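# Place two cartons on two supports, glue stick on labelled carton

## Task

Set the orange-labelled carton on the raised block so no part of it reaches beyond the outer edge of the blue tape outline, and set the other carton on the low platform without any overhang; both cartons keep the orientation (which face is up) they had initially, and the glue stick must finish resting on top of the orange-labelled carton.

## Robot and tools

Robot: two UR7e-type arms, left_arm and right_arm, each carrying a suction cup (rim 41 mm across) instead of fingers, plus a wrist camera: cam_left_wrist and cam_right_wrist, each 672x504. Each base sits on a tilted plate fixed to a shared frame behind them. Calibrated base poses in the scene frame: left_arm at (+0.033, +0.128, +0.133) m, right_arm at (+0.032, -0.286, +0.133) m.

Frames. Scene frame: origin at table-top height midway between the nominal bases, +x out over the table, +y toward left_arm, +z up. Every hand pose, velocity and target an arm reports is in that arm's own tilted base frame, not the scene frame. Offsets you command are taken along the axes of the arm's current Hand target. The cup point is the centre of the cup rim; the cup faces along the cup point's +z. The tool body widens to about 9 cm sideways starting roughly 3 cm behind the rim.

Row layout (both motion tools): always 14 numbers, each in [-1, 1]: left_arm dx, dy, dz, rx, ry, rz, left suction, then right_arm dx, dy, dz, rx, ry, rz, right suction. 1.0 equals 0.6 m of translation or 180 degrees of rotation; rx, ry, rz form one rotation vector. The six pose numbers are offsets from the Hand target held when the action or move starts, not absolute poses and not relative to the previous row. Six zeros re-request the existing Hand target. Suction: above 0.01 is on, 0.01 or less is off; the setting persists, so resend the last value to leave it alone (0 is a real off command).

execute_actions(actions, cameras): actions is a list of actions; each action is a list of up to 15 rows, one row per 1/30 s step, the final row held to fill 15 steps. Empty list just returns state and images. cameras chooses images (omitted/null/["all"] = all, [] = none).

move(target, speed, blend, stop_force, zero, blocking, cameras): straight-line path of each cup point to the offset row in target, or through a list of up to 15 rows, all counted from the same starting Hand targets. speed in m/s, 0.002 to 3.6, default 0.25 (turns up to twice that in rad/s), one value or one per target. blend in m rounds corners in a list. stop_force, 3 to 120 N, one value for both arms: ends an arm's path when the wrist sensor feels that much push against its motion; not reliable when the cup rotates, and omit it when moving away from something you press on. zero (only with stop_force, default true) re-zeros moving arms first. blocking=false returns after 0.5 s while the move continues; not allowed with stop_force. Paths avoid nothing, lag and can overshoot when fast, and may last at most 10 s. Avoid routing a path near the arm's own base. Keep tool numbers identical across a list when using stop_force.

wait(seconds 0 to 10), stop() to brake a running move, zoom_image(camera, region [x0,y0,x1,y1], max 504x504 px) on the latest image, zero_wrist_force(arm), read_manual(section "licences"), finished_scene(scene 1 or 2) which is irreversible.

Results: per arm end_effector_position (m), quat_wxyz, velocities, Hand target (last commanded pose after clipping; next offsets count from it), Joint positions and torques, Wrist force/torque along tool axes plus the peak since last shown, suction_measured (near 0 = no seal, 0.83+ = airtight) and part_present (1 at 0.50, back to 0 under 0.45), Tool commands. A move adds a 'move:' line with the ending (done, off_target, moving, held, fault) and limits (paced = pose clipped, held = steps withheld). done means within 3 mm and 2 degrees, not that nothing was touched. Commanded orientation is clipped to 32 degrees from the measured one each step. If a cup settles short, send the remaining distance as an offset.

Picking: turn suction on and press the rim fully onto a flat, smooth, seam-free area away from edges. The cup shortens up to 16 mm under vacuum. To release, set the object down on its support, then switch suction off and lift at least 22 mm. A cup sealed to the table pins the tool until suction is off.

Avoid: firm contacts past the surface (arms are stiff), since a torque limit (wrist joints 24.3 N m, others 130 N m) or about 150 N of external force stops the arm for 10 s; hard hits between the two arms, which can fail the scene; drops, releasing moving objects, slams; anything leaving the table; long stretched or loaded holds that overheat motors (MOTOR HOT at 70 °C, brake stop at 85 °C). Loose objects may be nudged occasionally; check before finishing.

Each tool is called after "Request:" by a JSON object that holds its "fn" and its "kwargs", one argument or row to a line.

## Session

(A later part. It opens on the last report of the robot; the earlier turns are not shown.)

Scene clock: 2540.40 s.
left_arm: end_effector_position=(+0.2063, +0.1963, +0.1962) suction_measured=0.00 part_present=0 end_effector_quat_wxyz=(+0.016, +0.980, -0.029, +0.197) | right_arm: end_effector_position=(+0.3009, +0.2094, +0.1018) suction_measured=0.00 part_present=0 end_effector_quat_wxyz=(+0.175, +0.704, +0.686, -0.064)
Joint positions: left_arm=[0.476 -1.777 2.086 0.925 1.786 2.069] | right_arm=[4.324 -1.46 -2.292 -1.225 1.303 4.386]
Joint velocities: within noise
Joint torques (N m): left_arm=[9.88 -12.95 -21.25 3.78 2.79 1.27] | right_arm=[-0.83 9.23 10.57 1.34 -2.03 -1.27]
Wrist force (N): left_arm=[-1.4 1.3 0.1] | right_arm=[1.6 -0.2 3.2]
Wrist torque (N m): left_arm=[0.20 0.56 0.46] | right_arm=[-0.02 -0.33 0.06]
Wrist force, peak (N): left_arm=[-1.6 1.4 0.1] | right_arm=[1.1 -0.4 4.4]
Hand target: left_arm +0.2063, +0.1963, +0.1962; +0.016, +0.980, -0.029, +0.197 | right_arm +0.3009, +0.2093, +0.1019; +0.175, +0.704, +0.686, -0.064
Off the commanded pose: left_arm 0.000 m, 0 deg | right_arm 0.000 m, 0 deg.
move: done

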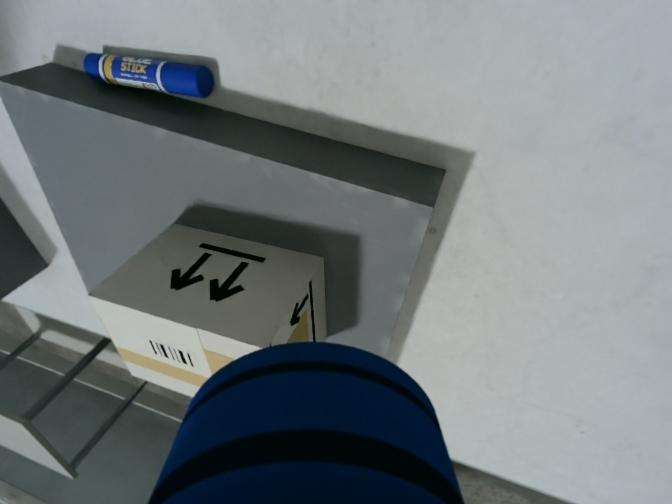

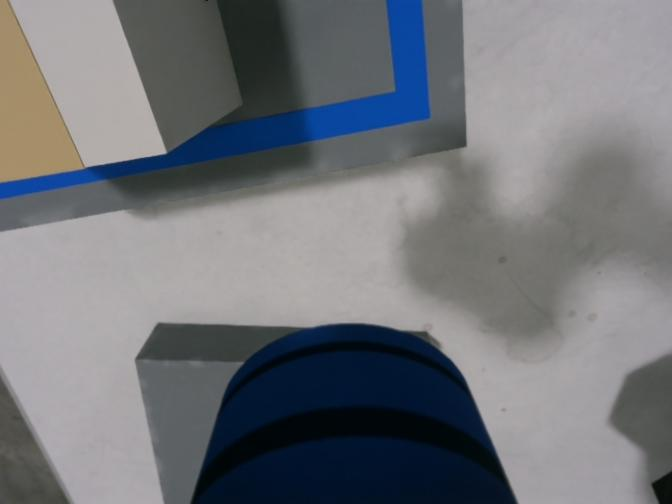

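Request:
{"fn": "move", "kwargs": {
  "target": [0,0,0,0,0,0,0,0.4637,-0.122,0.2217,-0.0667,0,0,0],
  "speed": 0.2
}}

Scene clock: 2565.87 s.
left_arm: end_effector_position=(+0.2063, +0.1963, +0.1962) suction_measured=0.00 part_present=0 end_effector_quat_wxyz=(+0.016, +0.980, -0.029, +0.197) | right_arm: end_effector_position=(+0.2630, +0.4272, -0.1250) suction_measured=0.00 part_present=0 end_effector_quat_wxyz=(+0.247, +0.682, +0.688, +0.008)
Joint positions: left_arm=[0.476 -1.777 2.086 0.925 1.786 2.069] | right_arm=[4.631 -2.272 -2.042 -0.724 1.184 4.685]
Joint velocities: within noise
Joint torques (N m): left_arm=[10.28 -14.03 -20.07 3.6 2.71 1.25] | right_arm=[19.99 24.28 29.02 3.92 -2.43 1.58]
Wrist force (N): left_arm=[-1.2 1.3 0.0] | right_arm=[1.5 -0.9 3.6]
Wrist torque (N m): left_arm=[0.19 0.55 0.45] | right_arm=[-0.10 -0.26 0.04]
Wrist force, peak (N): left_arm=[-1.5 1.6 0.1] | right_arm=[2.3 -1.4 3.9]
Hand target: left_arm +0.2063, +0.1963, +0.1962; +0.016, +0.980, -0.029, +0.197 | right_arm +0.2630, +0.4272, -0.1251; +0.247, +0.682, +0.688, +0.008
Off the commanded pose: left_arm 0.000 m, 0 deg | right_arm 0.000 m, 0 deg.
move: done

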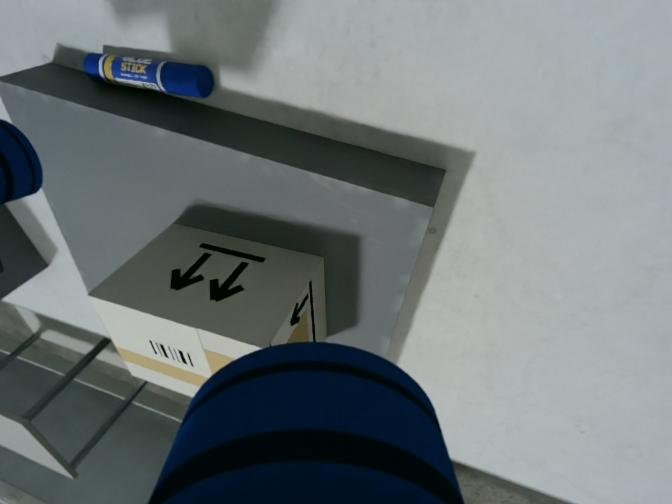

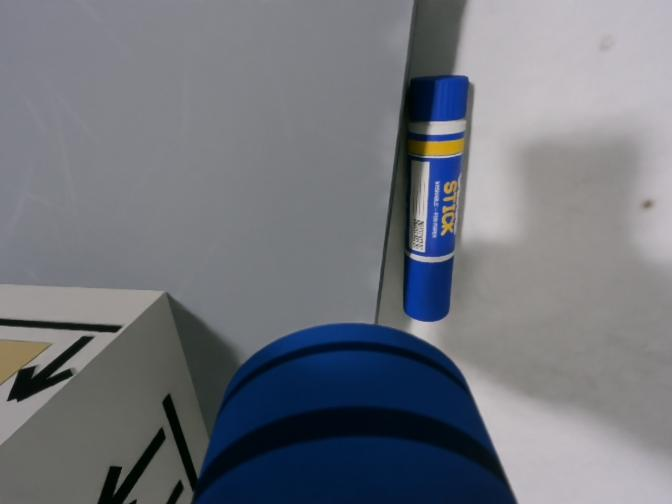

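Request:
{"fn": "move", "kwargs": {
  "target": [0,0,0,0,0,0,0,0.0117,-0.0280,0.1467,0,0,0,0],
  "speed": 0.08,
  "cameras": []
}}

Request:
{"fn": "move", "kwargs": {
  "target": [0,0,0,0,0,0,0,0,-0.00485,0.0228,0,0,0,0],
  "speed": 0.008,
  "stop_force": 3
}}

Scene clock: 2578.83 s.
left_arm: end_effector_position=(+0.2063, +0.1963, +0.1962) suction_measured=0.00 part_present=0 end_effector_quat_wxyz=(+0.016, +0.980, -0.029, +0.197) | right_arm: end_effector_position=(+0.2756, +0.4077, -0.1949) suction_measured=0.00 part_present=0 end_effector_quat_wxyz=(+0.247, +0.682, +0.688, +0.008)
Joint positions: left_arm=[0.476 -1.777 2.086 0.925 1.786 2.069] | right_arm=[4.603 -2.439 -2.048 -0.54 1.175 4.657]
Joint velocities: within noise
Joint torques (N m): left_arm=[9 -14.5 -19.41 3.42 2.6 1.29] | right_arm=[20.05 40 1.86 0.8 1.9 1.51]
Wrist force (N): left_arm=[-1.3 1.3 -0.1] | right_arm=[1.0 -0.5 1.4]
Wrist torque (N m): left_arm=[0.21 0.55 0.46] | right_arm=[-0.05 -0.24 0.04]
Wrist force, peak (N): left_arm=[-1.6 1.4 0.1] | right_arm=[1.5 -0.8 3.7]
Hand target: left_arm +0.2063, +0.1963, +0.1962; +0.016, +0.980, -0.029, +0.197 | right_arm +0.2756, +0.4077, -0.1948; +0.247, +0.682, +0.688, +0.008 (not the last commanded pose)
Off the commanded pose: left_arm 0.000 m, 0 deg | right_arm 0.016 m, 0 deg.
move: held (right_arm; a check stopped the path); limits=held
pose unreachable (right arm): on one or more control steps of this call, first in action 0 (counted from 0), this arm could not follow its commanded pose, so it was not sent that pose on those steps. It may still have moved: this result reports where it is.
cause: moving toward the commanded pose would bring a part of the arm too close to another arm (a part of this arm just beyond joint 3 (elbow) and a part of the left arm just beyond its joint 1 (shoulder pan)).
No camera images: "cameras" was empty.

Scene clock: 2580.97 s.
left_arm: end_effector_position=(+0.2063, +0.1963, +0.1962) suction_measured=0.00 part_present=0 end_effector_quat_wxyz=(+0.016, +0.980, -0.029, +0.197) | right_arm: end_effector_position=(+0.2767, +0.4053, -0.2016) suction_measured=0.00 part_present=0 end_effector_quat_wxyz=(+0.247, +0.682, +0.688, +0.008)
Joint positions: left_arm=[0.476 -1.777 2.086 0.925 1.786 2.069] | right_arm=[4.6 -2.455 -2.049 -0.523 1.175 4.654]
Joint velocities: within noise
Joint torques (N m): left_arm=[9.88 -13.21 -18.98 3.27 2.56 1.18] | right_arm=[20.33 40.3 5.96 0.36 0.84 1.41]
Wrist force (N): left_arm=[-1.3 1.3 -0.3] | right_arm=[1.0 0.8 -1.7]
Wrist torque (N m): left_arm=[0.20 0.55 0.46] | right_arm=[-0.05 -0.23 0.04]
Wrist force, peak (N): left_arm=[-1.4 1.5 -0.1] | right_arm=[1.2 1.0 -2.1]
Hand target: left_arm +0.2063, +0.1963, +0.1962; +0.016, +0.980, -0.029, +0.197 | right_arm +0.2767, +0.4053, -0.2016; +0.247, +0.682, +0.688, +0.008 (not the last commanded pose)
Off the commanded pose: left_arm 0.000 m, 0 deg | right_arm 0.007 m, 0 deg.
move: contact (right_arm)

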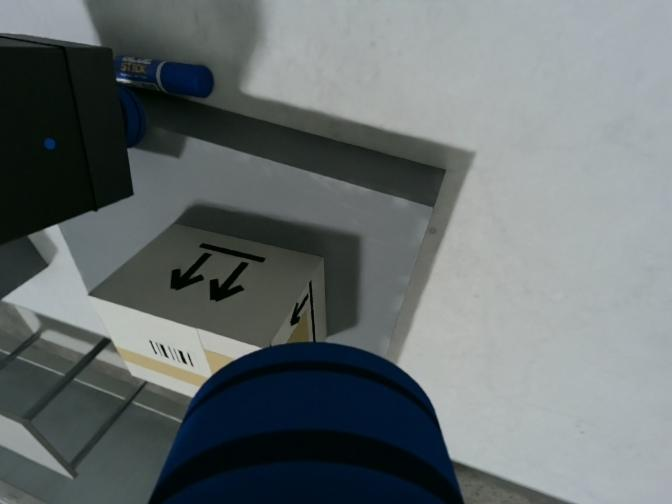

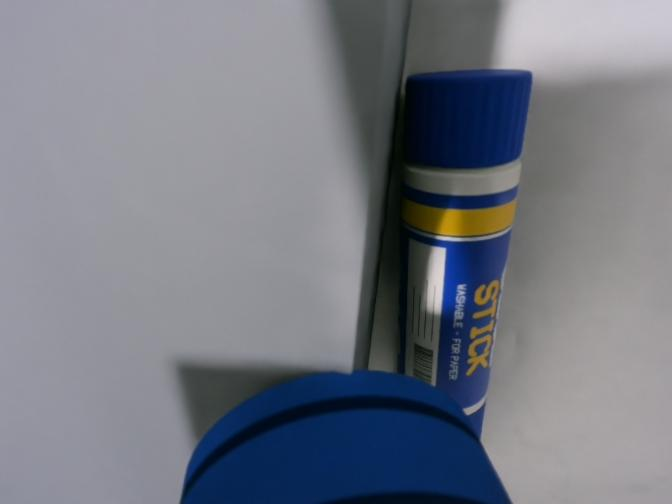

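Request:
{"fn": "move", "kwargs": {
  "target": [
    [0,0,0,0,0,0,0,0,0.0104,-0.0489,0,0,0,0],
    [0,0,0,0,0,0,0,-0.0437,-0.0277,-0.0572,0,0,0,0],
    [0,0,0,0,0,0,0,-0.0437,-0.0417,0.0085,0,0,0,0]
  ],
  "speed": 0.06
}}

Scene clock: 2596.57 s.
left_arm: end_effector_position=(+0.2063, +0.1963, +0.1962) suction_measured=0.00 part_present=0 end_effector_quat_wxyz=(+0.016, +0.980, -0.029, +0.197) | right_arm: end_effector_position=(+0.2537, +0.3772, -0.2060) suction_measured=0.00 part_present=0 end_effector_quat_wxyz=(+0.247, +0.682, +0.688, +0.008)
Joint positions: left_arm=[0.476 -1.777 2.086 0.925 1.786 2.069] | right_arm=[4.642 -2.447 -2.142 -0.454 1.188 4.697]
Joint velocities: within noise
Joint torques (N m): left_arm=[8.82 -14.23 -17.31 3.19 2.52 1.11] | right_arm=[4.42 30.49 22.08 4.25 -2.44 -1.55]
Wrist force (N): left_arm=[-1.4 1.3 0.0] | right_arm=[1.7 -0.8 3.4]
Wrist torque (N m): left_arm=[0.20 0.56 0.46] | right_arm=[-0.06 -0.27 0.03]
Wrist force, peak (N): left_arm=[-1.6 1.4 -0.3] | right_arm=[1.7 -1.0 3.8]
Hand target: left_arm +0.2063, +0.1963, +0.1962; +0.016, +0.980, -0.029, +0.197 | right_arm +0.2537, +0.3772, -0.2061; +0.247, +0.682, +0.688, +0.008
Off the commanded pose: left_arm 0.000 m, 0 deg | right_arm 0.000 m, 0 deg.
move: done

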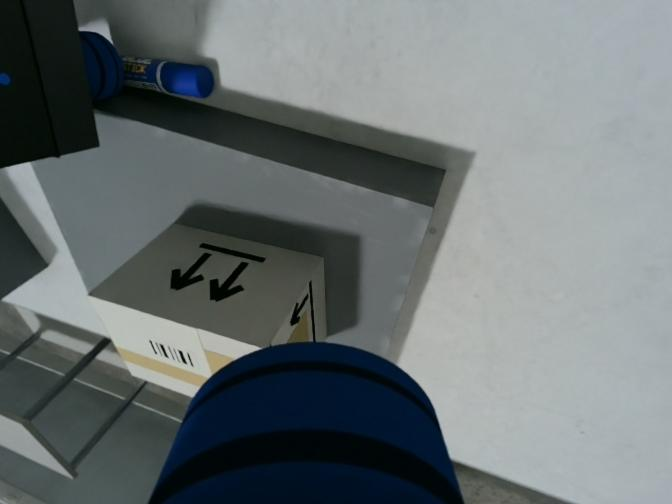

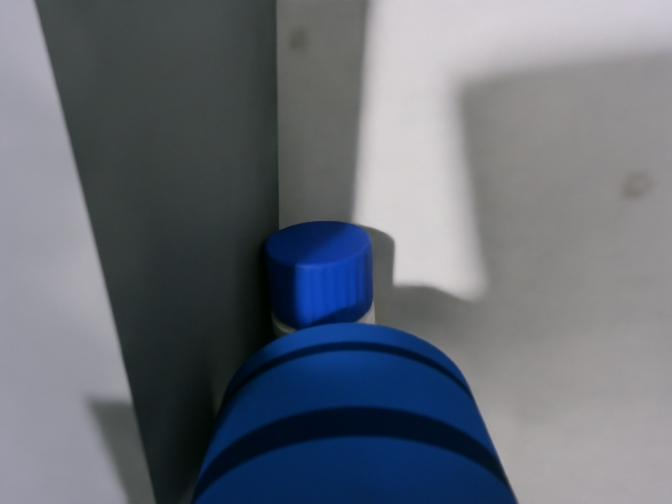

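Request:
{"fn": "move", "kwargs": {
  "target": [0,0,0,0,0,0,0,0,-0.0052,0.0245,0,0,0,0],
  "speed": 0.008,
  "stop_force": 3
}}

Scene clock: 2600.77 s.
left_arm: end_effector_position=(+0.2063, +0.1963, +0.1962) suction_measured=0.00 part_present=0 end_effector_quat_wxyz=(+0.016, +0.980, -0.029, +0.197) | right_arm: end_effector_position=(+0.2560, +0.3722, -0.2201) suction_measured=0.00 part_present=0 end_effector_quat_wxyz=(+0.247, +0.682, +0.688, +0.008)
Joint positions: left_arm=[0.476 -1.777 2.086 0.925 1.786 2.069] | right_arm=[4.636 -2.486 -2.14 -0.415 1.186 4.691]
Joint velocities: within noise
Joint torques (N m): left_arm=[8.99 -14.6 -16.79 3.08 2.27 1.14] | right_arm=[3.35 26.5 20.79 3.8 -2.44 -1.46]
Wrist force (N): left_arm=[-1.2 1.4 0.1] | right_arm=[1.7 -1.3 1.4]
Wrist torque (N m): left_arm=[0.21 0.54 0.46] | right_arm=[-0.10 -0.25 0.05]
Wrist force, peak (N): left_arm=[-1.6 1.4 -0.1] | right_arm=[1.5 -0.7 3.6]
Hand target: left_arm +0.2063, +0.1963, +0.1962; +0.016, +0.980, -0.029, +0.197 | right_arm +0.2560, +0.3722, -0.2201; +0.247, +0.682, +0.688, +0.008
Off the commanded pose: left_arm 0.000 m, 0 deg | right_arm 0.000 m, 0 deg.
move: done

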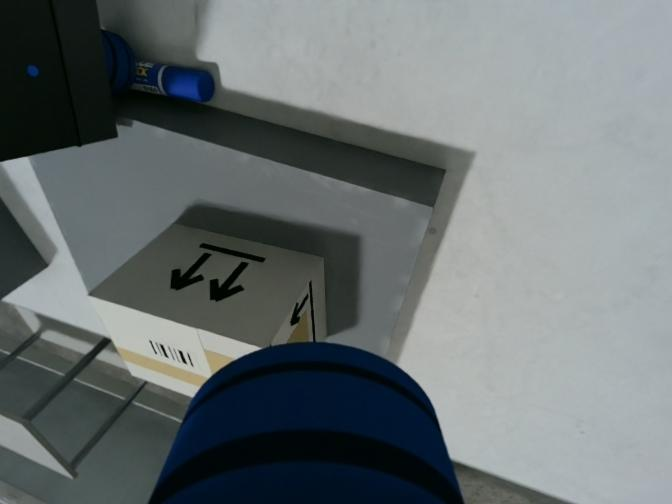

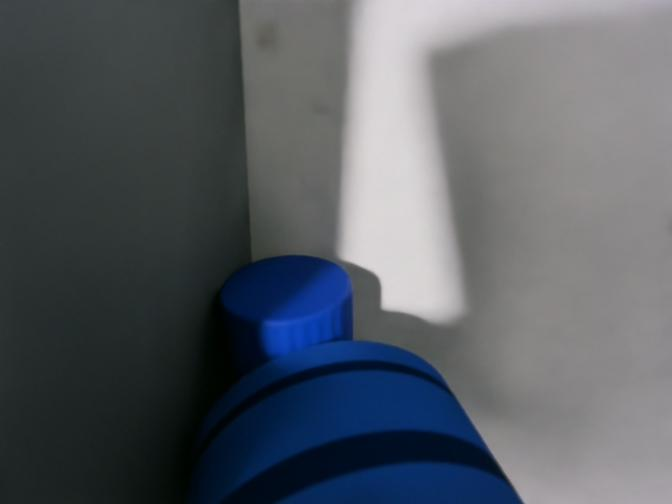

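Request:
{"fn": "move", "kwargs": {
  "target": [0,0,0,0,0,0,0,-0.0667,-0.0066,0,0,0,0,0],
  "speed": 0.015
}}

Scene clock: 2606.03 s.
left_arm: end_effector_position=(+0.2063, +0.1963, +0.1962) suction_measured=0.00 part_present=0 end_effector_quat_wxyz=(+0.016, +0.980, -0.029, +0.197) | right_arm: end_effector_position=(+0.2502, +0.3343, -0.2084) suction_measured=0.00 part_present=0 end_effector_quat_wxyz=(+0.247, +0.682, +0.688, +0.008)
Joint positions: left_arm=[0.476 -1.777 2.086 0.925 1.786 2.069] | right_arm=[4.643 -2.445 -2.253 -0.345 1.188 4.698]
Joint velocities: within noise
Joint torques (N m): left_arm=[7.64 -14.59 -15.09 2.98 2.17 1.09] | right_arm=[19.13 37.3 -1.74 3.85 1.6 1.58]
Wrist force (N): left_arm=[-1.4 1.3 0.0] | right_arm=[2.0 -1.3 1.4]
Wrist torque (N m): left_arm=[0.20 0.57 0.46] | right_arm=[-0.12 -0.25 0.05]
Wrist force, peak (N): left_arm=[-1.6 1.5 0.1] | right_arm=[2.2 -1.3 1.5]
Hand target: left_arm +0.2063, +0.1963, +0.1962; +0.016, +0.980, -0.029, +0.197 | right_arm +0.2502, +0.3342, -0.2083; +0.247, +0.682, +0.688, +0.008
Off the commanded pose: left_arm 0.000 m, 0 deg | right_arm 0.000 m, 0 deg.
move: done

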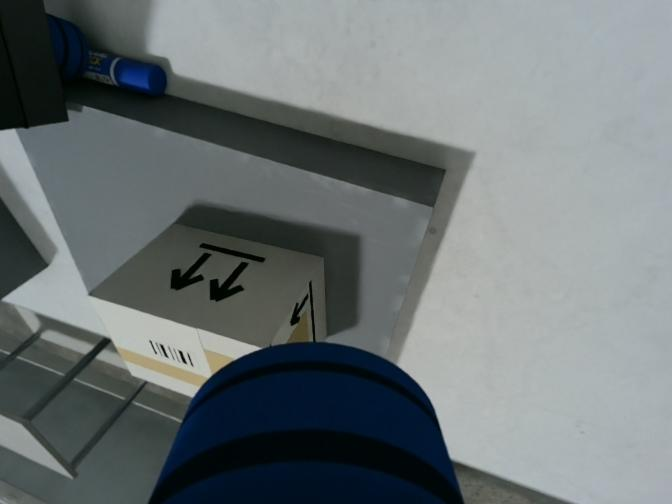

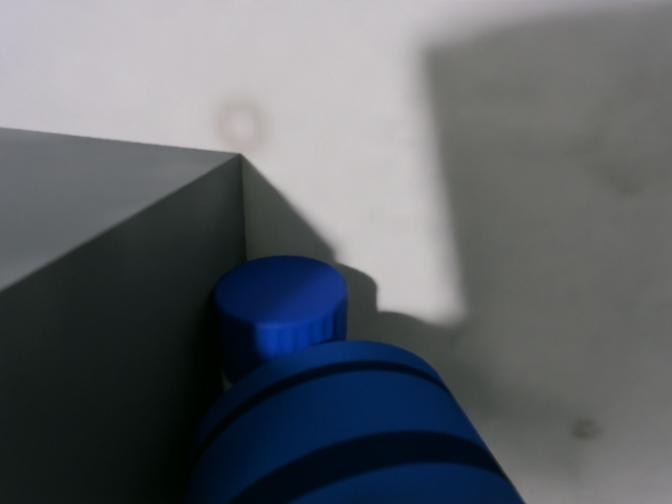

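Request:
{"fn": "move", "kwargs": {
  "target": [0,0,0,0,0,0,0,-0.208,-0.0139,-0.0048,0,0,0,0],
  "speed": 0.025
}}

Scene clock: 2613.93 s.
left_arm: end_effector_position=(+0.2063, +0.1963, +0.1962) suction_measured=0.00 part_present=0 end_effector_quat_wxyz=(+0.016, +0.980, -0.029, +0.197) | right_arm: end_effector_position=(+0.2349, +0.2170, -0.1676) suction_measured=0.00 part_present=0 end_effector_quat_wxyz=(+0.247, +0.682, +0.688, +0.008)
Joint positions: left_arm=[0.476 -1.777 2.086 0.925 1.786 2.069] | right_arm=[4.667 -2.341 -2.59 -0.12 1.196 4.722]
Joint velocities: within noise
Joint torques (N m): left_arm=[7.1 -15.15 -13.53 2.69 2.06 1.03] | right_arm=[16.8 30.7 -8.16 3.96 1.8 1.52]
Wrist force (N): left_arm=[-1.4 1.4 0.2] | right_arm=[1.7 -0.9 3.7]
Wrist torque (N m): left_arm=[0.21 0.57 0.46] | right_arm=[-0.10 -0.29 0.03]
Wrist force, peak (N): left_arm=[-1.3 1.6 0.0] | right_arm=[1.7 -0.9 3.7]
Hand target: left_arm +0.2063, +0.1963, +0.1962; +0.016, +0.980, -0.029, +0.197 | right_arm +0.2349, +0.2169, -0.1676; +0.247, +0.682, +0.688, +0.008
Off the commanded pose: left_arm 0.000 m, 0 deg | right_arm 0.000 m, 0 deg.
move: done

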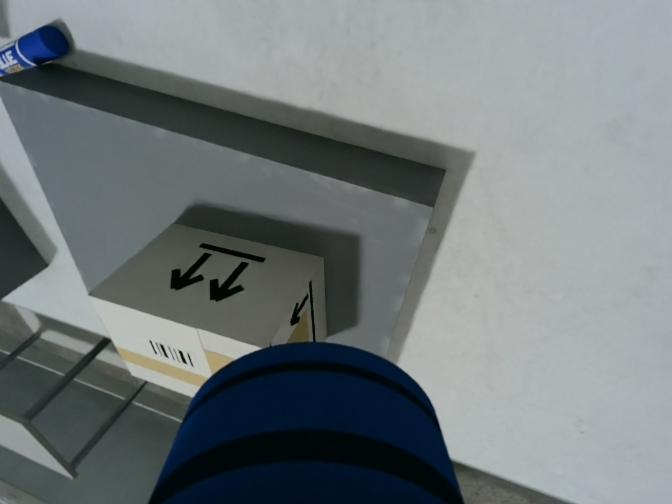

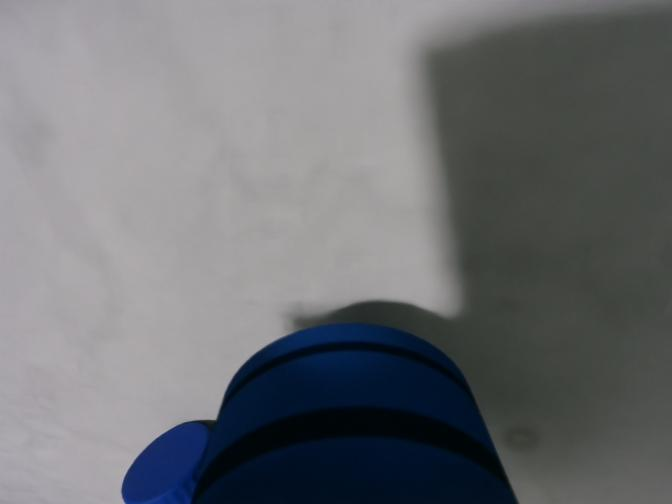

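Request:
{"fn": "move", "kwargs": {
  "target": [
    [0,0,0,0,0,0,0,0,0.0347,-0.163,0,0,0,0],
    [0,0,0,0,0,0,0,-0.1333,0.038,-0.163,0,0,0,0]
  ],
  "speed": 0.1
}}

Scene clock: 2618.13 s.
left_arm: end_effector_position=(+0.2063, +0.1963, +0.1962) suction_measured=0.00 part_present=0 end_effector_quat_wxyz=(+0.016, +0.980, -0.029, +0.197) | right_arm: end_effector_position=(+0.2176, +0.1750, -0.0475) suction_measured=0.00 part_present=0 end_effector_quat_wxyz=(+0.247, +0.682, +0.688, +0.008)
Joint positions: left_arm=[0.476 -1.777 2.086 0.925 1.786 2.069] | right_arm=[4.726 -1.699 -2.737 -0.637 1.216 4.781]
Joint velocities: within noise
Joint torques (N m): left_arm=[6.44 -15.63 -12.7 2.63 1.99 0.94] | right_arm=[14.53 11.99 3.86 0.88 1.71 1.52]
Wrist force (N): left_arm=[-1.3 1.4 -0.1] | right_arm=[1.6 -0.6 3.5]
Wrist torque (N m): left_arm=[0.21 0.55 0.46] | right_arm=[-0.04 -0.30 0.05]
Wrist force, peak (N): left_arm=[-1.5 1.4 -0.1] | right_arm=[1.6 -1.2 4.2]
Hand target: left_arm +0.2063, +0.1963, +0.1962; +0.016, +0.980, -0.029, +0.197 | right_arm +0.2176, +0.1750, -0.0474; +0.247, +0.682, +0.688, +0.008
Off the commanded pose: left_arm 0.000 m, 0 deg | right_arm 0.000 m, 0 deg.
move: done

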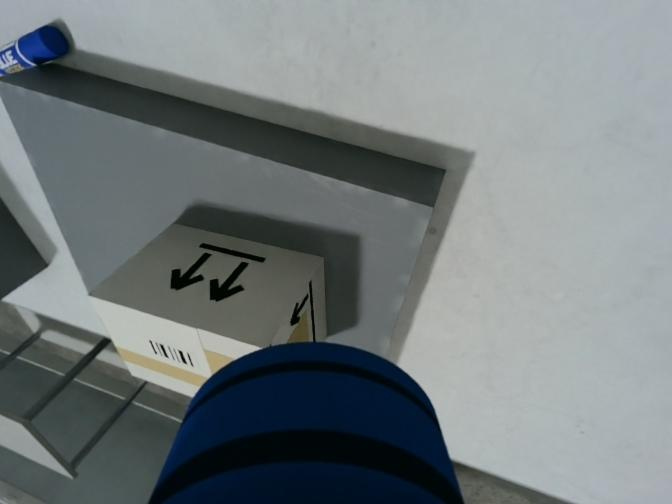

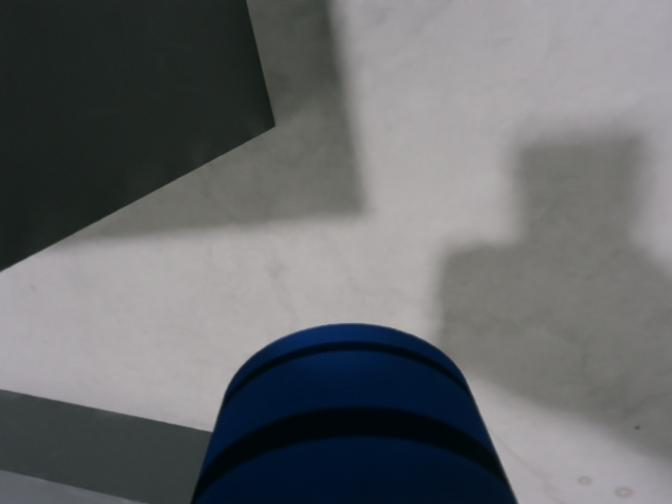

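Request:
{"fn": "move", "kwargs": {
  "target": [0,0,0,0,0,0,0,0.005,0.1837,-0.0635,0,0,0,0],
  "speed": 0.15
}}

Scene clock: 2621.93 s.
left_arm: end_effector_position=(+0.2063, +0.1963, +0.1962) suction_measured=0.00 part_present=0 end_effector_quat_wxyz=(+0.016, +0.980, -0.029, +0.197) | right_arm: end_effector_position=(+0.3073, +0.1979, +0.0233) suction_measured=0.00 part_present=0 end_effector_quat_wxyz=(+0.247, +0.682, +0.688, +0.008)
Joint positions: left_arm=[0.476 -1.777 2.086 0.925 1.786 2.069] | right_arm=[4.431 -1.589 -2.513 -0.852 1.128 4.476]
Joint velocities: within noise
Joint torques (N m): left_arm=[6.12 -15.72 -11.53 2.58 1.82 1.02] | right_arm=[-1.7 2.61 30.17 0.68 -2.33 -1.26]
Wrist force (N): left_arm=[-1.2 0.9 0.2] | right_arm=[1.6 -0.3 3.2]
Wrist torque (N m): left_arm=[0.13 0.54 0.46] | right_arm=[0.01 -0.34 0.04]
Wrist force, peak (N): left_arm=[-1.4 1.5 -0.1] | right_arm=[1.3 -1.5 4.1]
Hand target: left_arm +0.2063, +0.1963, +0.1962; +0.016, +0.980, -0.029, +0.197 | right_arm +0.3074, +0.1980, +0.0234; +0.247, +0.682, +0.688, +0.008
Off the commanded pose: left_arm 0.000 m, 0 deg | right_arm 0.000 m, 0 deg.
move: done

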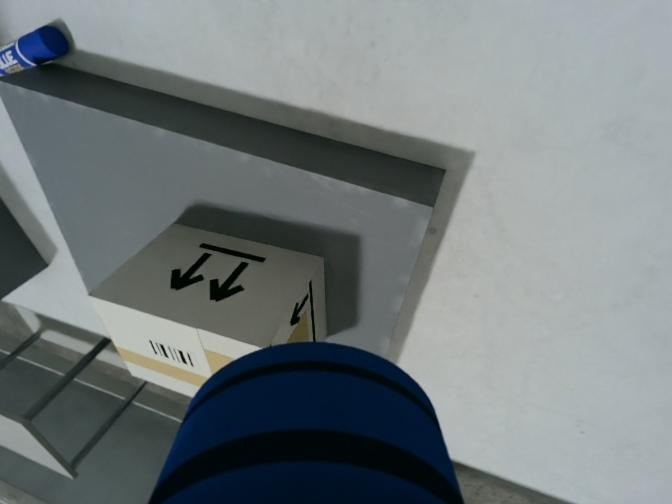

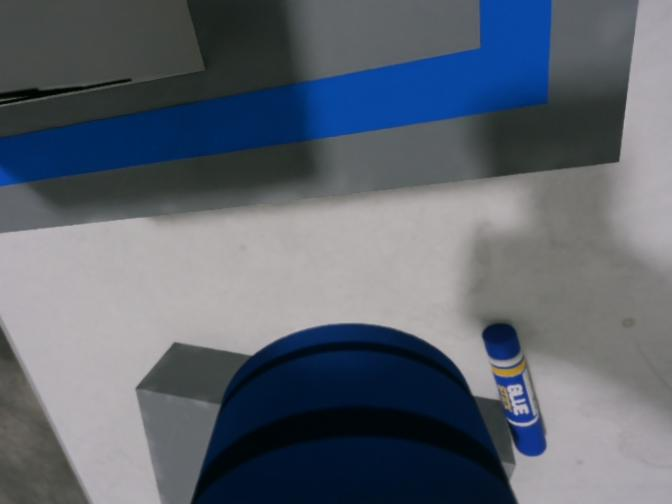

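Request:
{"fn": "zoom_image", "kwargs": {
  "camera": "cam_right_wrist",
  "region": [440, 300, 600, 500]
}}

Scaled by 2.520.

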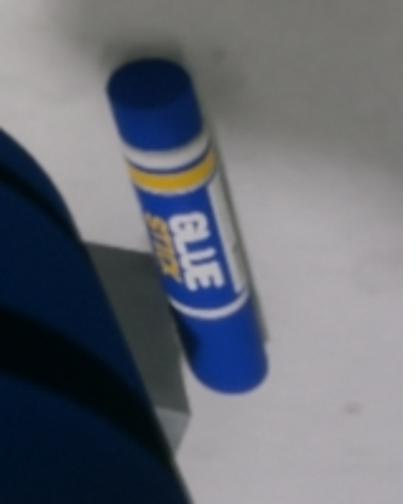

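Request:
{"fn": "move", "kwargs": {
  "target": [
    [0,0,0,0,0,0,0,0.1957,-0.0125,-0.001,0,0,0,0],
    [0,0,0,0,0,0,0,0.1957,-0.0692,0.265,0,0,0,0]
  ],
  "speed": [0.12,0.06]
}}

Scene clock: 2648.90 s.
left_arm: end_effector_position=(+0.2063, +0.1963, +0.1962) suction_measured=0.00 part_present=0 end_effector_quat_wxyz=(+0.016, +0.980, -0.029, +0.197) | right_arm: end_effector_position=(+0.3306, +0.2539, -0.1692) suction_measured=0.00 part_present=0 end_effector_quat_wxyz=(+0.247, +0.682, +0.688, +0.008)
Joint positions: left_arm=[0.476 -1.777 2.086 0.925 1.786 2.069] | right_arm=[4.413 -2.349 -2.372 -0.224 1.124 4.457]
Joint velocities: within noise
Joint torques (N m): left_arm=[6.13 -16.26 -10.12 2.31 1.74 0.91] | right_arm=[3.93 20.28 19.95 4.29 -2.31 -1.37]
Wrist force (N): left_arm=[-1.5 1.3 0.0] | right_arm=[1.6 -0.8 3.3]
Wrist torque (N m): left_arm=[0.20 0.58 0.46] | right_arm=[-0.06 -0.33 0.04]
Wrist force, peak (N): left_arm=[-1.5 1.5 -0.1] | right_arm=[1.7 -0.9 3.6]
Hand target: left_arm +0.2063, +0.1963, +0.1962; +0.016, +0.980, -0.029, +0.197 | right_arm +0.3306, +0.2539, -0.1693; +0.247, +0.682, +0.688, +0.008
Off the commanded pose: left_arm 0.000 m, 0 deg | right_arm 0.000 m, 0 deg.
move: done

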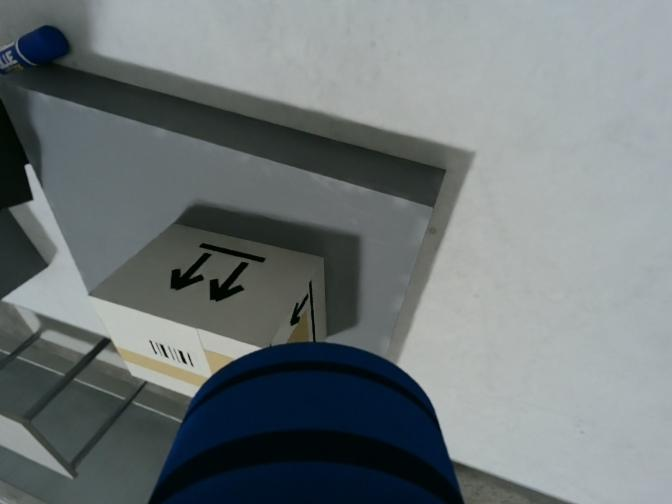

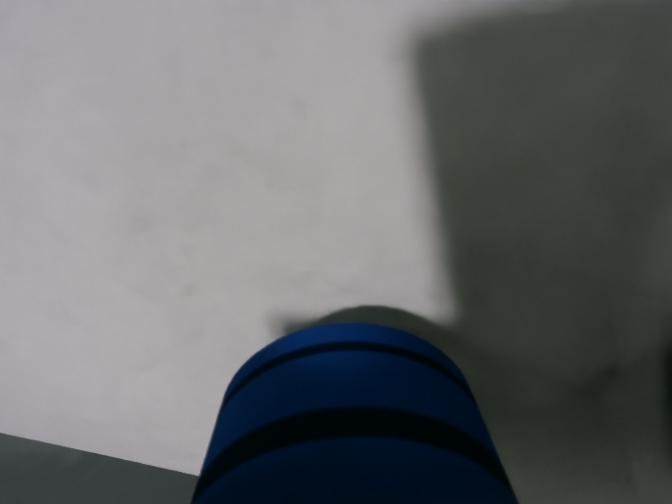

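Request:
{"fn": "move", "kwargs": {
  "target": [0,0,0,0,0,0,0,-0.0022,-0.0773,-0.0163,0,0,0,0],
  "speed": 0.025,
  "stop_force": 6
}}

Request:
{"fn": "move", "kwargs": {
  "target": [
    [0,0,0,0,0,0,0,0.0,0.0493,0.0103,0,0,0,0],
    [0,0,0,0,0,0,0,0,0.0839,-0.1527,0,0,0,0],
    [0,0,0,0,0,0,0,-0.1957,0.1259,-0.2516,0,0,0,0]
  ],
  "speed": 0.12
}}

Scene clock: 2654.03 s.
left_arm: end_effector_position=(+0.2063, +0.1963, +0.1962) suction_measured=0.00 part_present=0 end_effector_quat_wxyz=(+0.016, +0.980, -0.029, +0.197) | right_arm: end_effector_position=(+0.2838, +0.2526, -0.1764) suction_measured=0.00 part_present=0 end_effector_quat_wxyz=(+0.247, +0.682, +0.688, +0.008)
Joint positions: left_arm=[0.476 -1.777 2.086 0.925 1.786 2.069] | right_arm=[4.533 -2.361 -2.438 -0.199 1.155 4.584]
Joint velocities: within noise
Joint torques (N m): left_arm=[4.59 -16.36 -8.67 2.13 1.58 0.87] | right_arm=[18.44 19.82 -4.75 3.82 1.78 1.5]
Wrist force (N): left_arm=[-1.3 1.1 0.1] | right_arm=[1.4 -0.6 3.4]
Wrist torque (N m): left_arm=[0.17 0.55 0.46] | right_arm=[-0.05 -0.28 0.03]
Wrist force, peak (N): left_arm=[-1.4 1.5 0.1] | right_arm=[1.5 -0.6 3.6]
Hand target: left_arm +0.2063, +0.1963, +0.1962; +0.016, +0.980, -0.029, +0.197 | right_arm +0.2838, +0.2526, -0.1764; +0.247, +0.682, +0.688, +0.008
Off the commanded pose: left_arm 0.000 m, 0 deg | right_arm 0.000 m, 0 deg.
move: done

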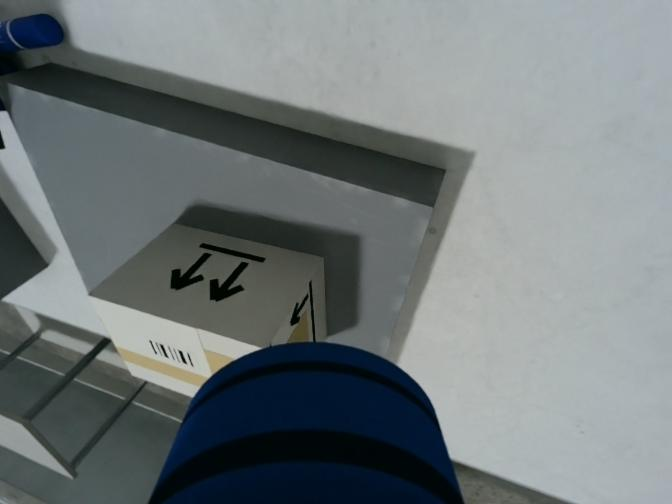

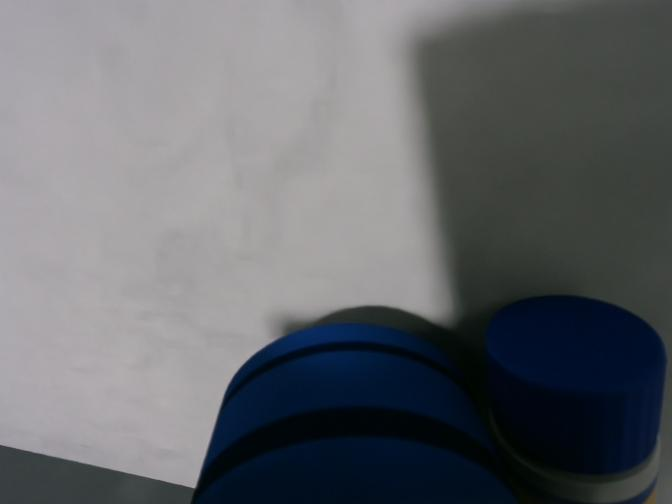

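Scene clock: 2657.10 s.
left_arm: end_effector_position=(+0.2063, +0.1963, +0.1962) suction_measured=0.00 part_present=0 end_effector_quat_wxyz=(+0.016, +0.980, -0.029, +0.197) | right_arm: end_effector_position=(+0.2952, +0.1964, +0.0210) suction_measured=0.00 part_present=0 end_effector_quat_wxyz=(+0.247, +0.682, +0.688, +0.008)
Joint positions: left_arm=[0.476 -1.777 2.086 0.925 1.786 2.069] | right_arm=[4.466 -1.571 -2.535 -0.864 1.137 4.513]
Joint velocities: within noise
Joint torques (N m): left_arm=[4.69 -16.46 -8.2 2.07 1.56 0.85] | right_arm=[16.26 14 8.12 1.08 1.94 1.68]
Wrist force (N): left_arm=[-1.3 1.2 0.1] | right_arm=[1.6 -0.4 3.1]
Wrist torque (N m): left_arm=[0.19 0.56 0.46] | right_arm=[-0.02 -0.34 0.04]
Wrist force, peak (N): left_arm=[-1.4 1.5 0.0] | right_arm=[1.4 -0.3 4.2]
Hand target: left_arm +0.2063, +0.1963, +0.1962; +0.016, +0.980, -0.029, +0.197 | right_arm +0.2952, +0.1964, +0.0211; +0.247, +0.682, +0.688, +0.008
Off the commanded pose: left_arm 0.000 m, 0 deg | right_arm 0.000 m, 0 deg.
move: done

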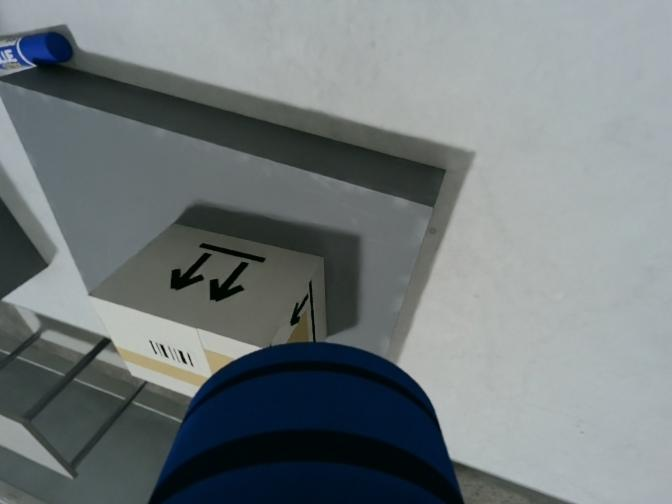

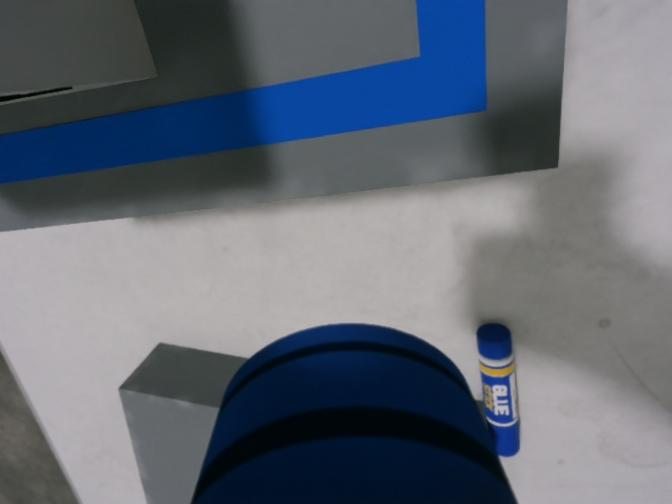

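Request:
{"fn": "move", "kwargs": {
  "target": [
    [0,0,0,0,0,0,0,0.2265,-0.0908,-0.0172,0,0,0,0],
    [0,0,0,0,0,0,0,0.2265,-0.1408,0.2182,0,0,0,0]
  ],
  "speed": [0.12,0.06]
}}

Request:
{"fn": "move", "kwargs": {
  "target": [0,0,0,0,0,0,0,0,-0.0052,0.0245,0,0,0,0],
  "speed": 0.008,
  "stop_force": 3
}}

Scene clock: 2680.67 s.
left_arm: end_effector_position=(+0.2063, +0.1963, +0.1962) suction_measured=0.00 part_present=0 end_effector_quat_wxyz=(+0.016, +0.980, -0.029, +0.197) | right_arm: end_effector_position=(+0.2693, +0.2759, -0.1680) suction_measured=0.00 part_present=0 end_effector_quat_wxyz=(+0.247, +0.682, +0.688, +0.008)
Joint positions: left_arm=[0.476 -1.777 2.086 0.925 1.786 2.069] | right_arm=[4.581 -2.322 -2.409 -0.289 1.169 4.635]
Joint velocities: within noise
Joint torques (N m): left_arm=[4.39 -17.41 -7.24 1.81 1.39 0.85] | right_arm=[3.92 18.07 20.16 3.89 -2.31 -1.38]
Wrist force (N): left_arm=[-1.4 1.2 0.0] | right_arm=[1.6 -0.9 3.4]
Wrist torque (N m): left_arm=[0.19 0.56 0.46] | right_arm=[-0.09 -0.29 0.04]
Wrist force, peak (N): left_arm=[-1.4 1.7 0.0] | right_arm=[2.4 -1.1 3.5]
Hand target: left_arm +0.2063, +0.1963, +0.1962; +0.016, +0.980, -0.029, +0.197 | right_arm +0.2693, +0.2759, -0.1681; +0.247, +0.682, +0.688, +0.008
Off the commanded pose: left_arm 0.000 m, 0 deg | right_arm 0.000 m, 0 deg.
move: done

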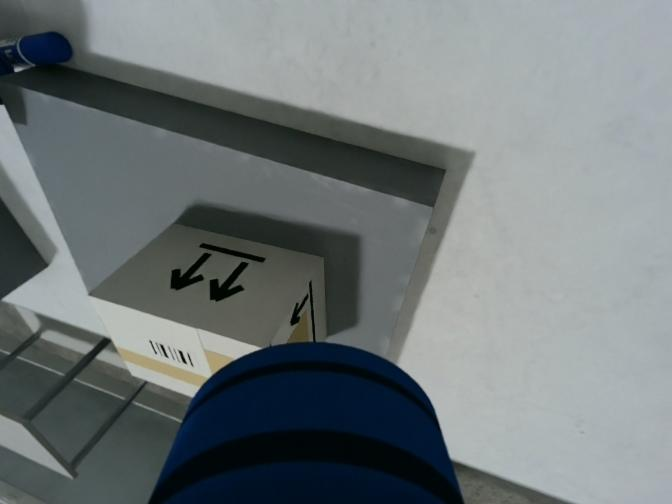

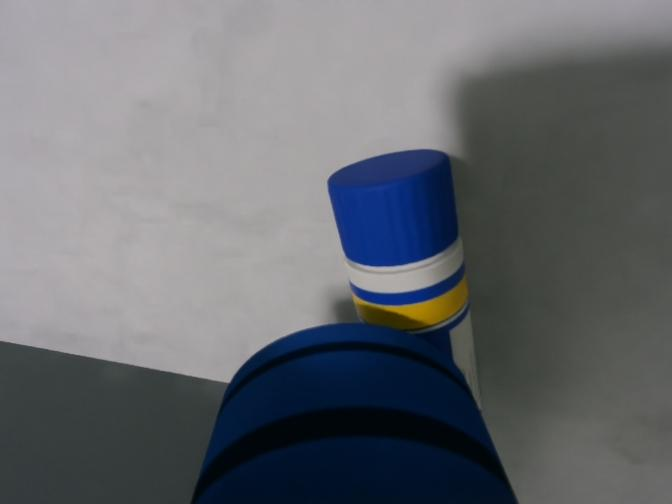

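Scene clock: 2683.53 s.
left_arm: end_effector_position=(+0.2063, +0.1963, +0.1962) suction_measured=0.00 part_present=0 end_effector_quat_wxyz=(+0.016, +0.980, -0.029, +0.197) | right_arm: end_effector_position=(+0.2714, +0.2714, -0.1807) suction_measured=0.00 part_present=0 end_effector_quat_wxyz=(+0.247, +0.682, +0.688, +0.008)
Joint positions: left_arm=[0.476 -1.777 2.086 0.925 1.786 2.069] | right_arm=[4.574 -2.368 -2.407 -0.241 1.167 4.627]
Joint velocities: within noise
Joint torques (N m): left_arm=[3.99 -17.37 -6.27 1.79 1.25 0.81] | right_arm=[17.49 33.13 2.8 0.77 1.44 1.14]
Wrist force (N): left_arm=[-1.4 1.3 -0.2] | right_arm=[1.0 0.2 0.7]
Wrist torque (N m): left_arm=[0.20 0.57 0.46] | right_arm=[-0.01 -0.26 0.03]
Wrist force, peak (N): left_arm=[-1.5 1.4 0.1] | right_arm=[1.6 -0.9 3.6]
Hand target: left_arm +0.2063, +0.1963, +0.1962; +0.016, +0.980, -0.029, +0.197 | right_arm +0.2714, +0.2713, -0.1807; +0.247, +0.682, +0.688, +0.008 (not the last commanded pose)
Off the commanded pose: left_arm 0.000 m, 0 deg | right_arm 0.001 m, 0 deg.
move: contact (right_arm)

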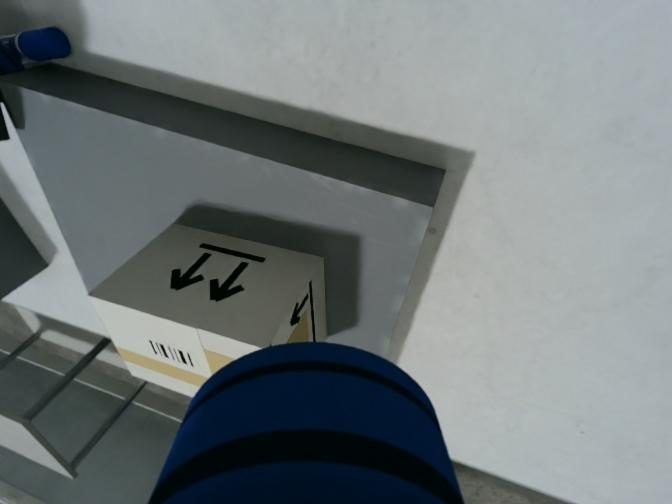

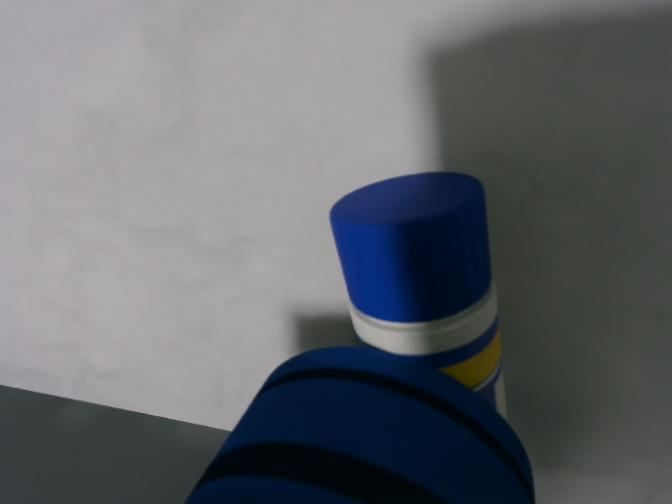

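Request:
{"fn": "move", "kwargs": {
  "target": [0,0,0,0,0,0,0,-0.1803,-0.0147,-0.0047,0,0,0,0],
  "speed": 0.025
}}

Scene clock: 2689.77 s.
left_arm: end_effector_position=(+0.2063, +0.1963, +0.1962) suction_measured=0.00 part_present=0 end_effector_quat_wxyz=(+0.016, +0.980, -0.029, +0.197) | right_arm: end_effector_position=(+0.2565, +0.1698, -0.1457) suction_measured=0.00 part_present=0 end_effector_quat_wxyz=(+0.247, +0.682, +0.688, +0.008)
Joint positions: left_arm=[0.476 -1.777 2.086 0.925 1.786 2.069] | right_arm=[4.577 -2.294 -2.689 -0.035 1.168 4.63]
Joint velocities: within noise
Joint torques (N m): left_arm=[3.37 -17.63 -4.94 1.75 1.03 0.83] | right_arm=[18.25 26.34 -8.83 3.66 1.87 1.72]
Wrist force (N): left_arm=[-1.5 1.3 -0.1] | right_arm=[1.6 -0.8 3.6]
Wrist torque (N m): left_arm=[0.20 0.59 0.45] | right_arm=[-0.08 -0.28 0.03]
Wrist force, peak (N): left_arm=[-1.5 1.5 0.0] | right_arm=[1.6 -1.0 3.7]
Hand target: left_arm +0.2063, +0.1963, +0.1962; +0.016, +0.980, -0.029, +0.197 | right_arm +0.2565, +0.1697, -0.1457; +0.247, +0.682, +0.688, +0.008
Off the commanded pose: left_arm 0.000 m, 0 deg | right_arm 0.000 m, 0 deg.
move: done

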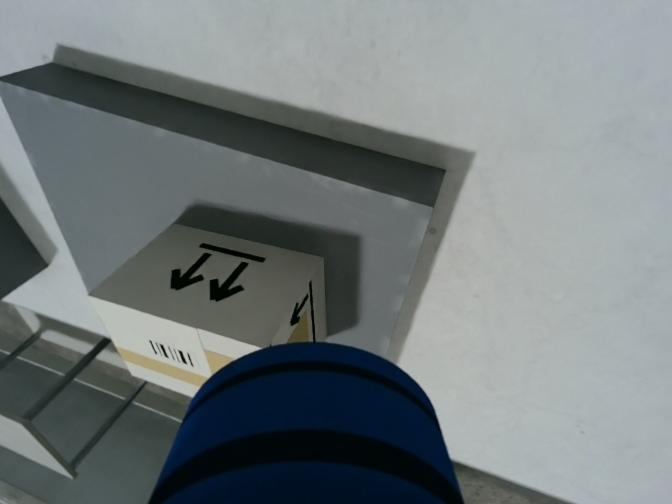

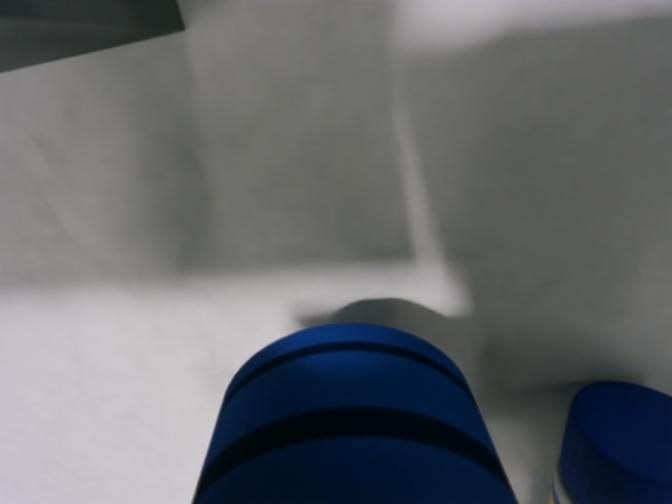

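Request:
{"fn": "move", "kwargs": {
  "target": [
    [0,0,0,0,0,0,0,0,0.0347,-0.163,0,0,0,0],
    [0,0,0,0,0,0,0,-0.03,0.23,-0.2286,0,0,0,0]
  ],
  "speed": 0.12
}}

Scene clock: 2693.60 s.
left_arm: end_effector_position=(+0.2063, +0.1963, +0.1962) suction_measured=0.00 part_present=0 end_effector_quat_wxyz=(+0.016, +0.980, -0.029, +0.197) | right_arm: end_effector_position=(+0.3362, +0.2071, +0.0286) suction_measured=0.00 part_present=0 end_effector_quat_wxyz=(+0.247, +0.682, +0.688, +0.008)
Joint positions: left_arm=[0.476 -1.777 2.086 0.925 1.786 2.069] | right_arm=[4.359 -1.641 -2.447 -0.831 1.112 4.398]
Joint velocities: within noise
Joint torques (N m): left_arm=[2.69 -17.72 -5.87 1.66 0.96 0.71] | right_arm=[1.91 17.18 30.64 1.31 -2.57 -1.14]
Wrist force (N): left_arm=[-1.3 1.2 0.0] | right_arm=[1.7 -0.7 3.2]
Wrist torque (N m): left_arm=[0.19 0.56 0.46] | right_arm=[-0.04 -0.34 0.05]
Wrist force, peak (N): left_arm=[-1.4 1.5 0.1] | right_arm=[1.5 -1.2 4.4]
Hand target: left_arm +0.2063, +0.1963, +0.1962; +0.016, +0.980, -0.029, +0.197 | right_arm +0.3363, +0.2071, +0.0287; +0.247, +0.682, +0.688, +0.008
Off the commanded pose: left_arm 0.000 m, 0 deg | right_arm 0.000 m, 0 deg.
move: done

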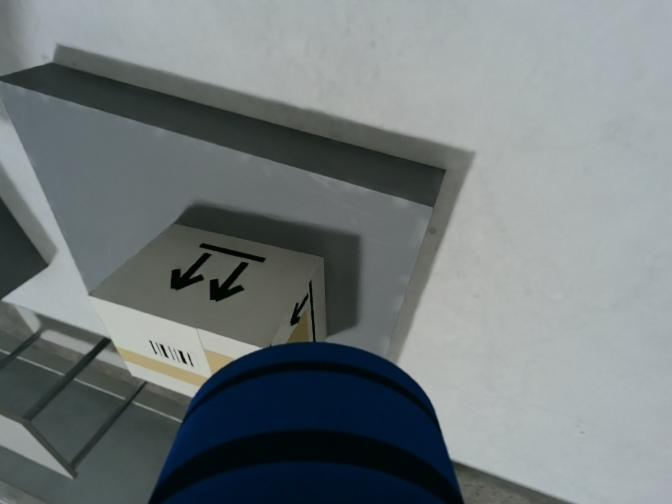

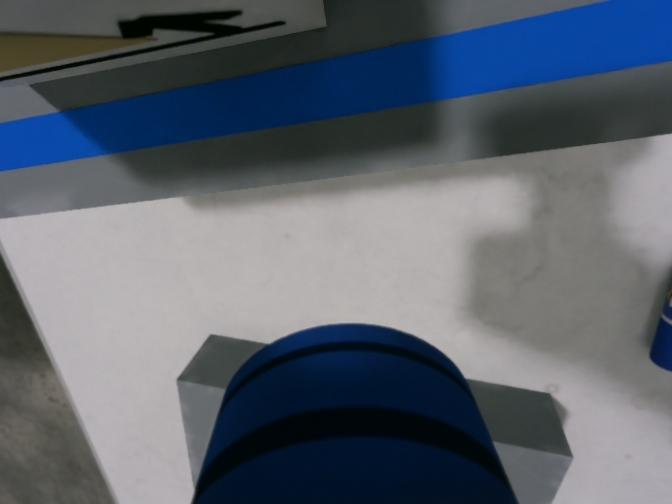

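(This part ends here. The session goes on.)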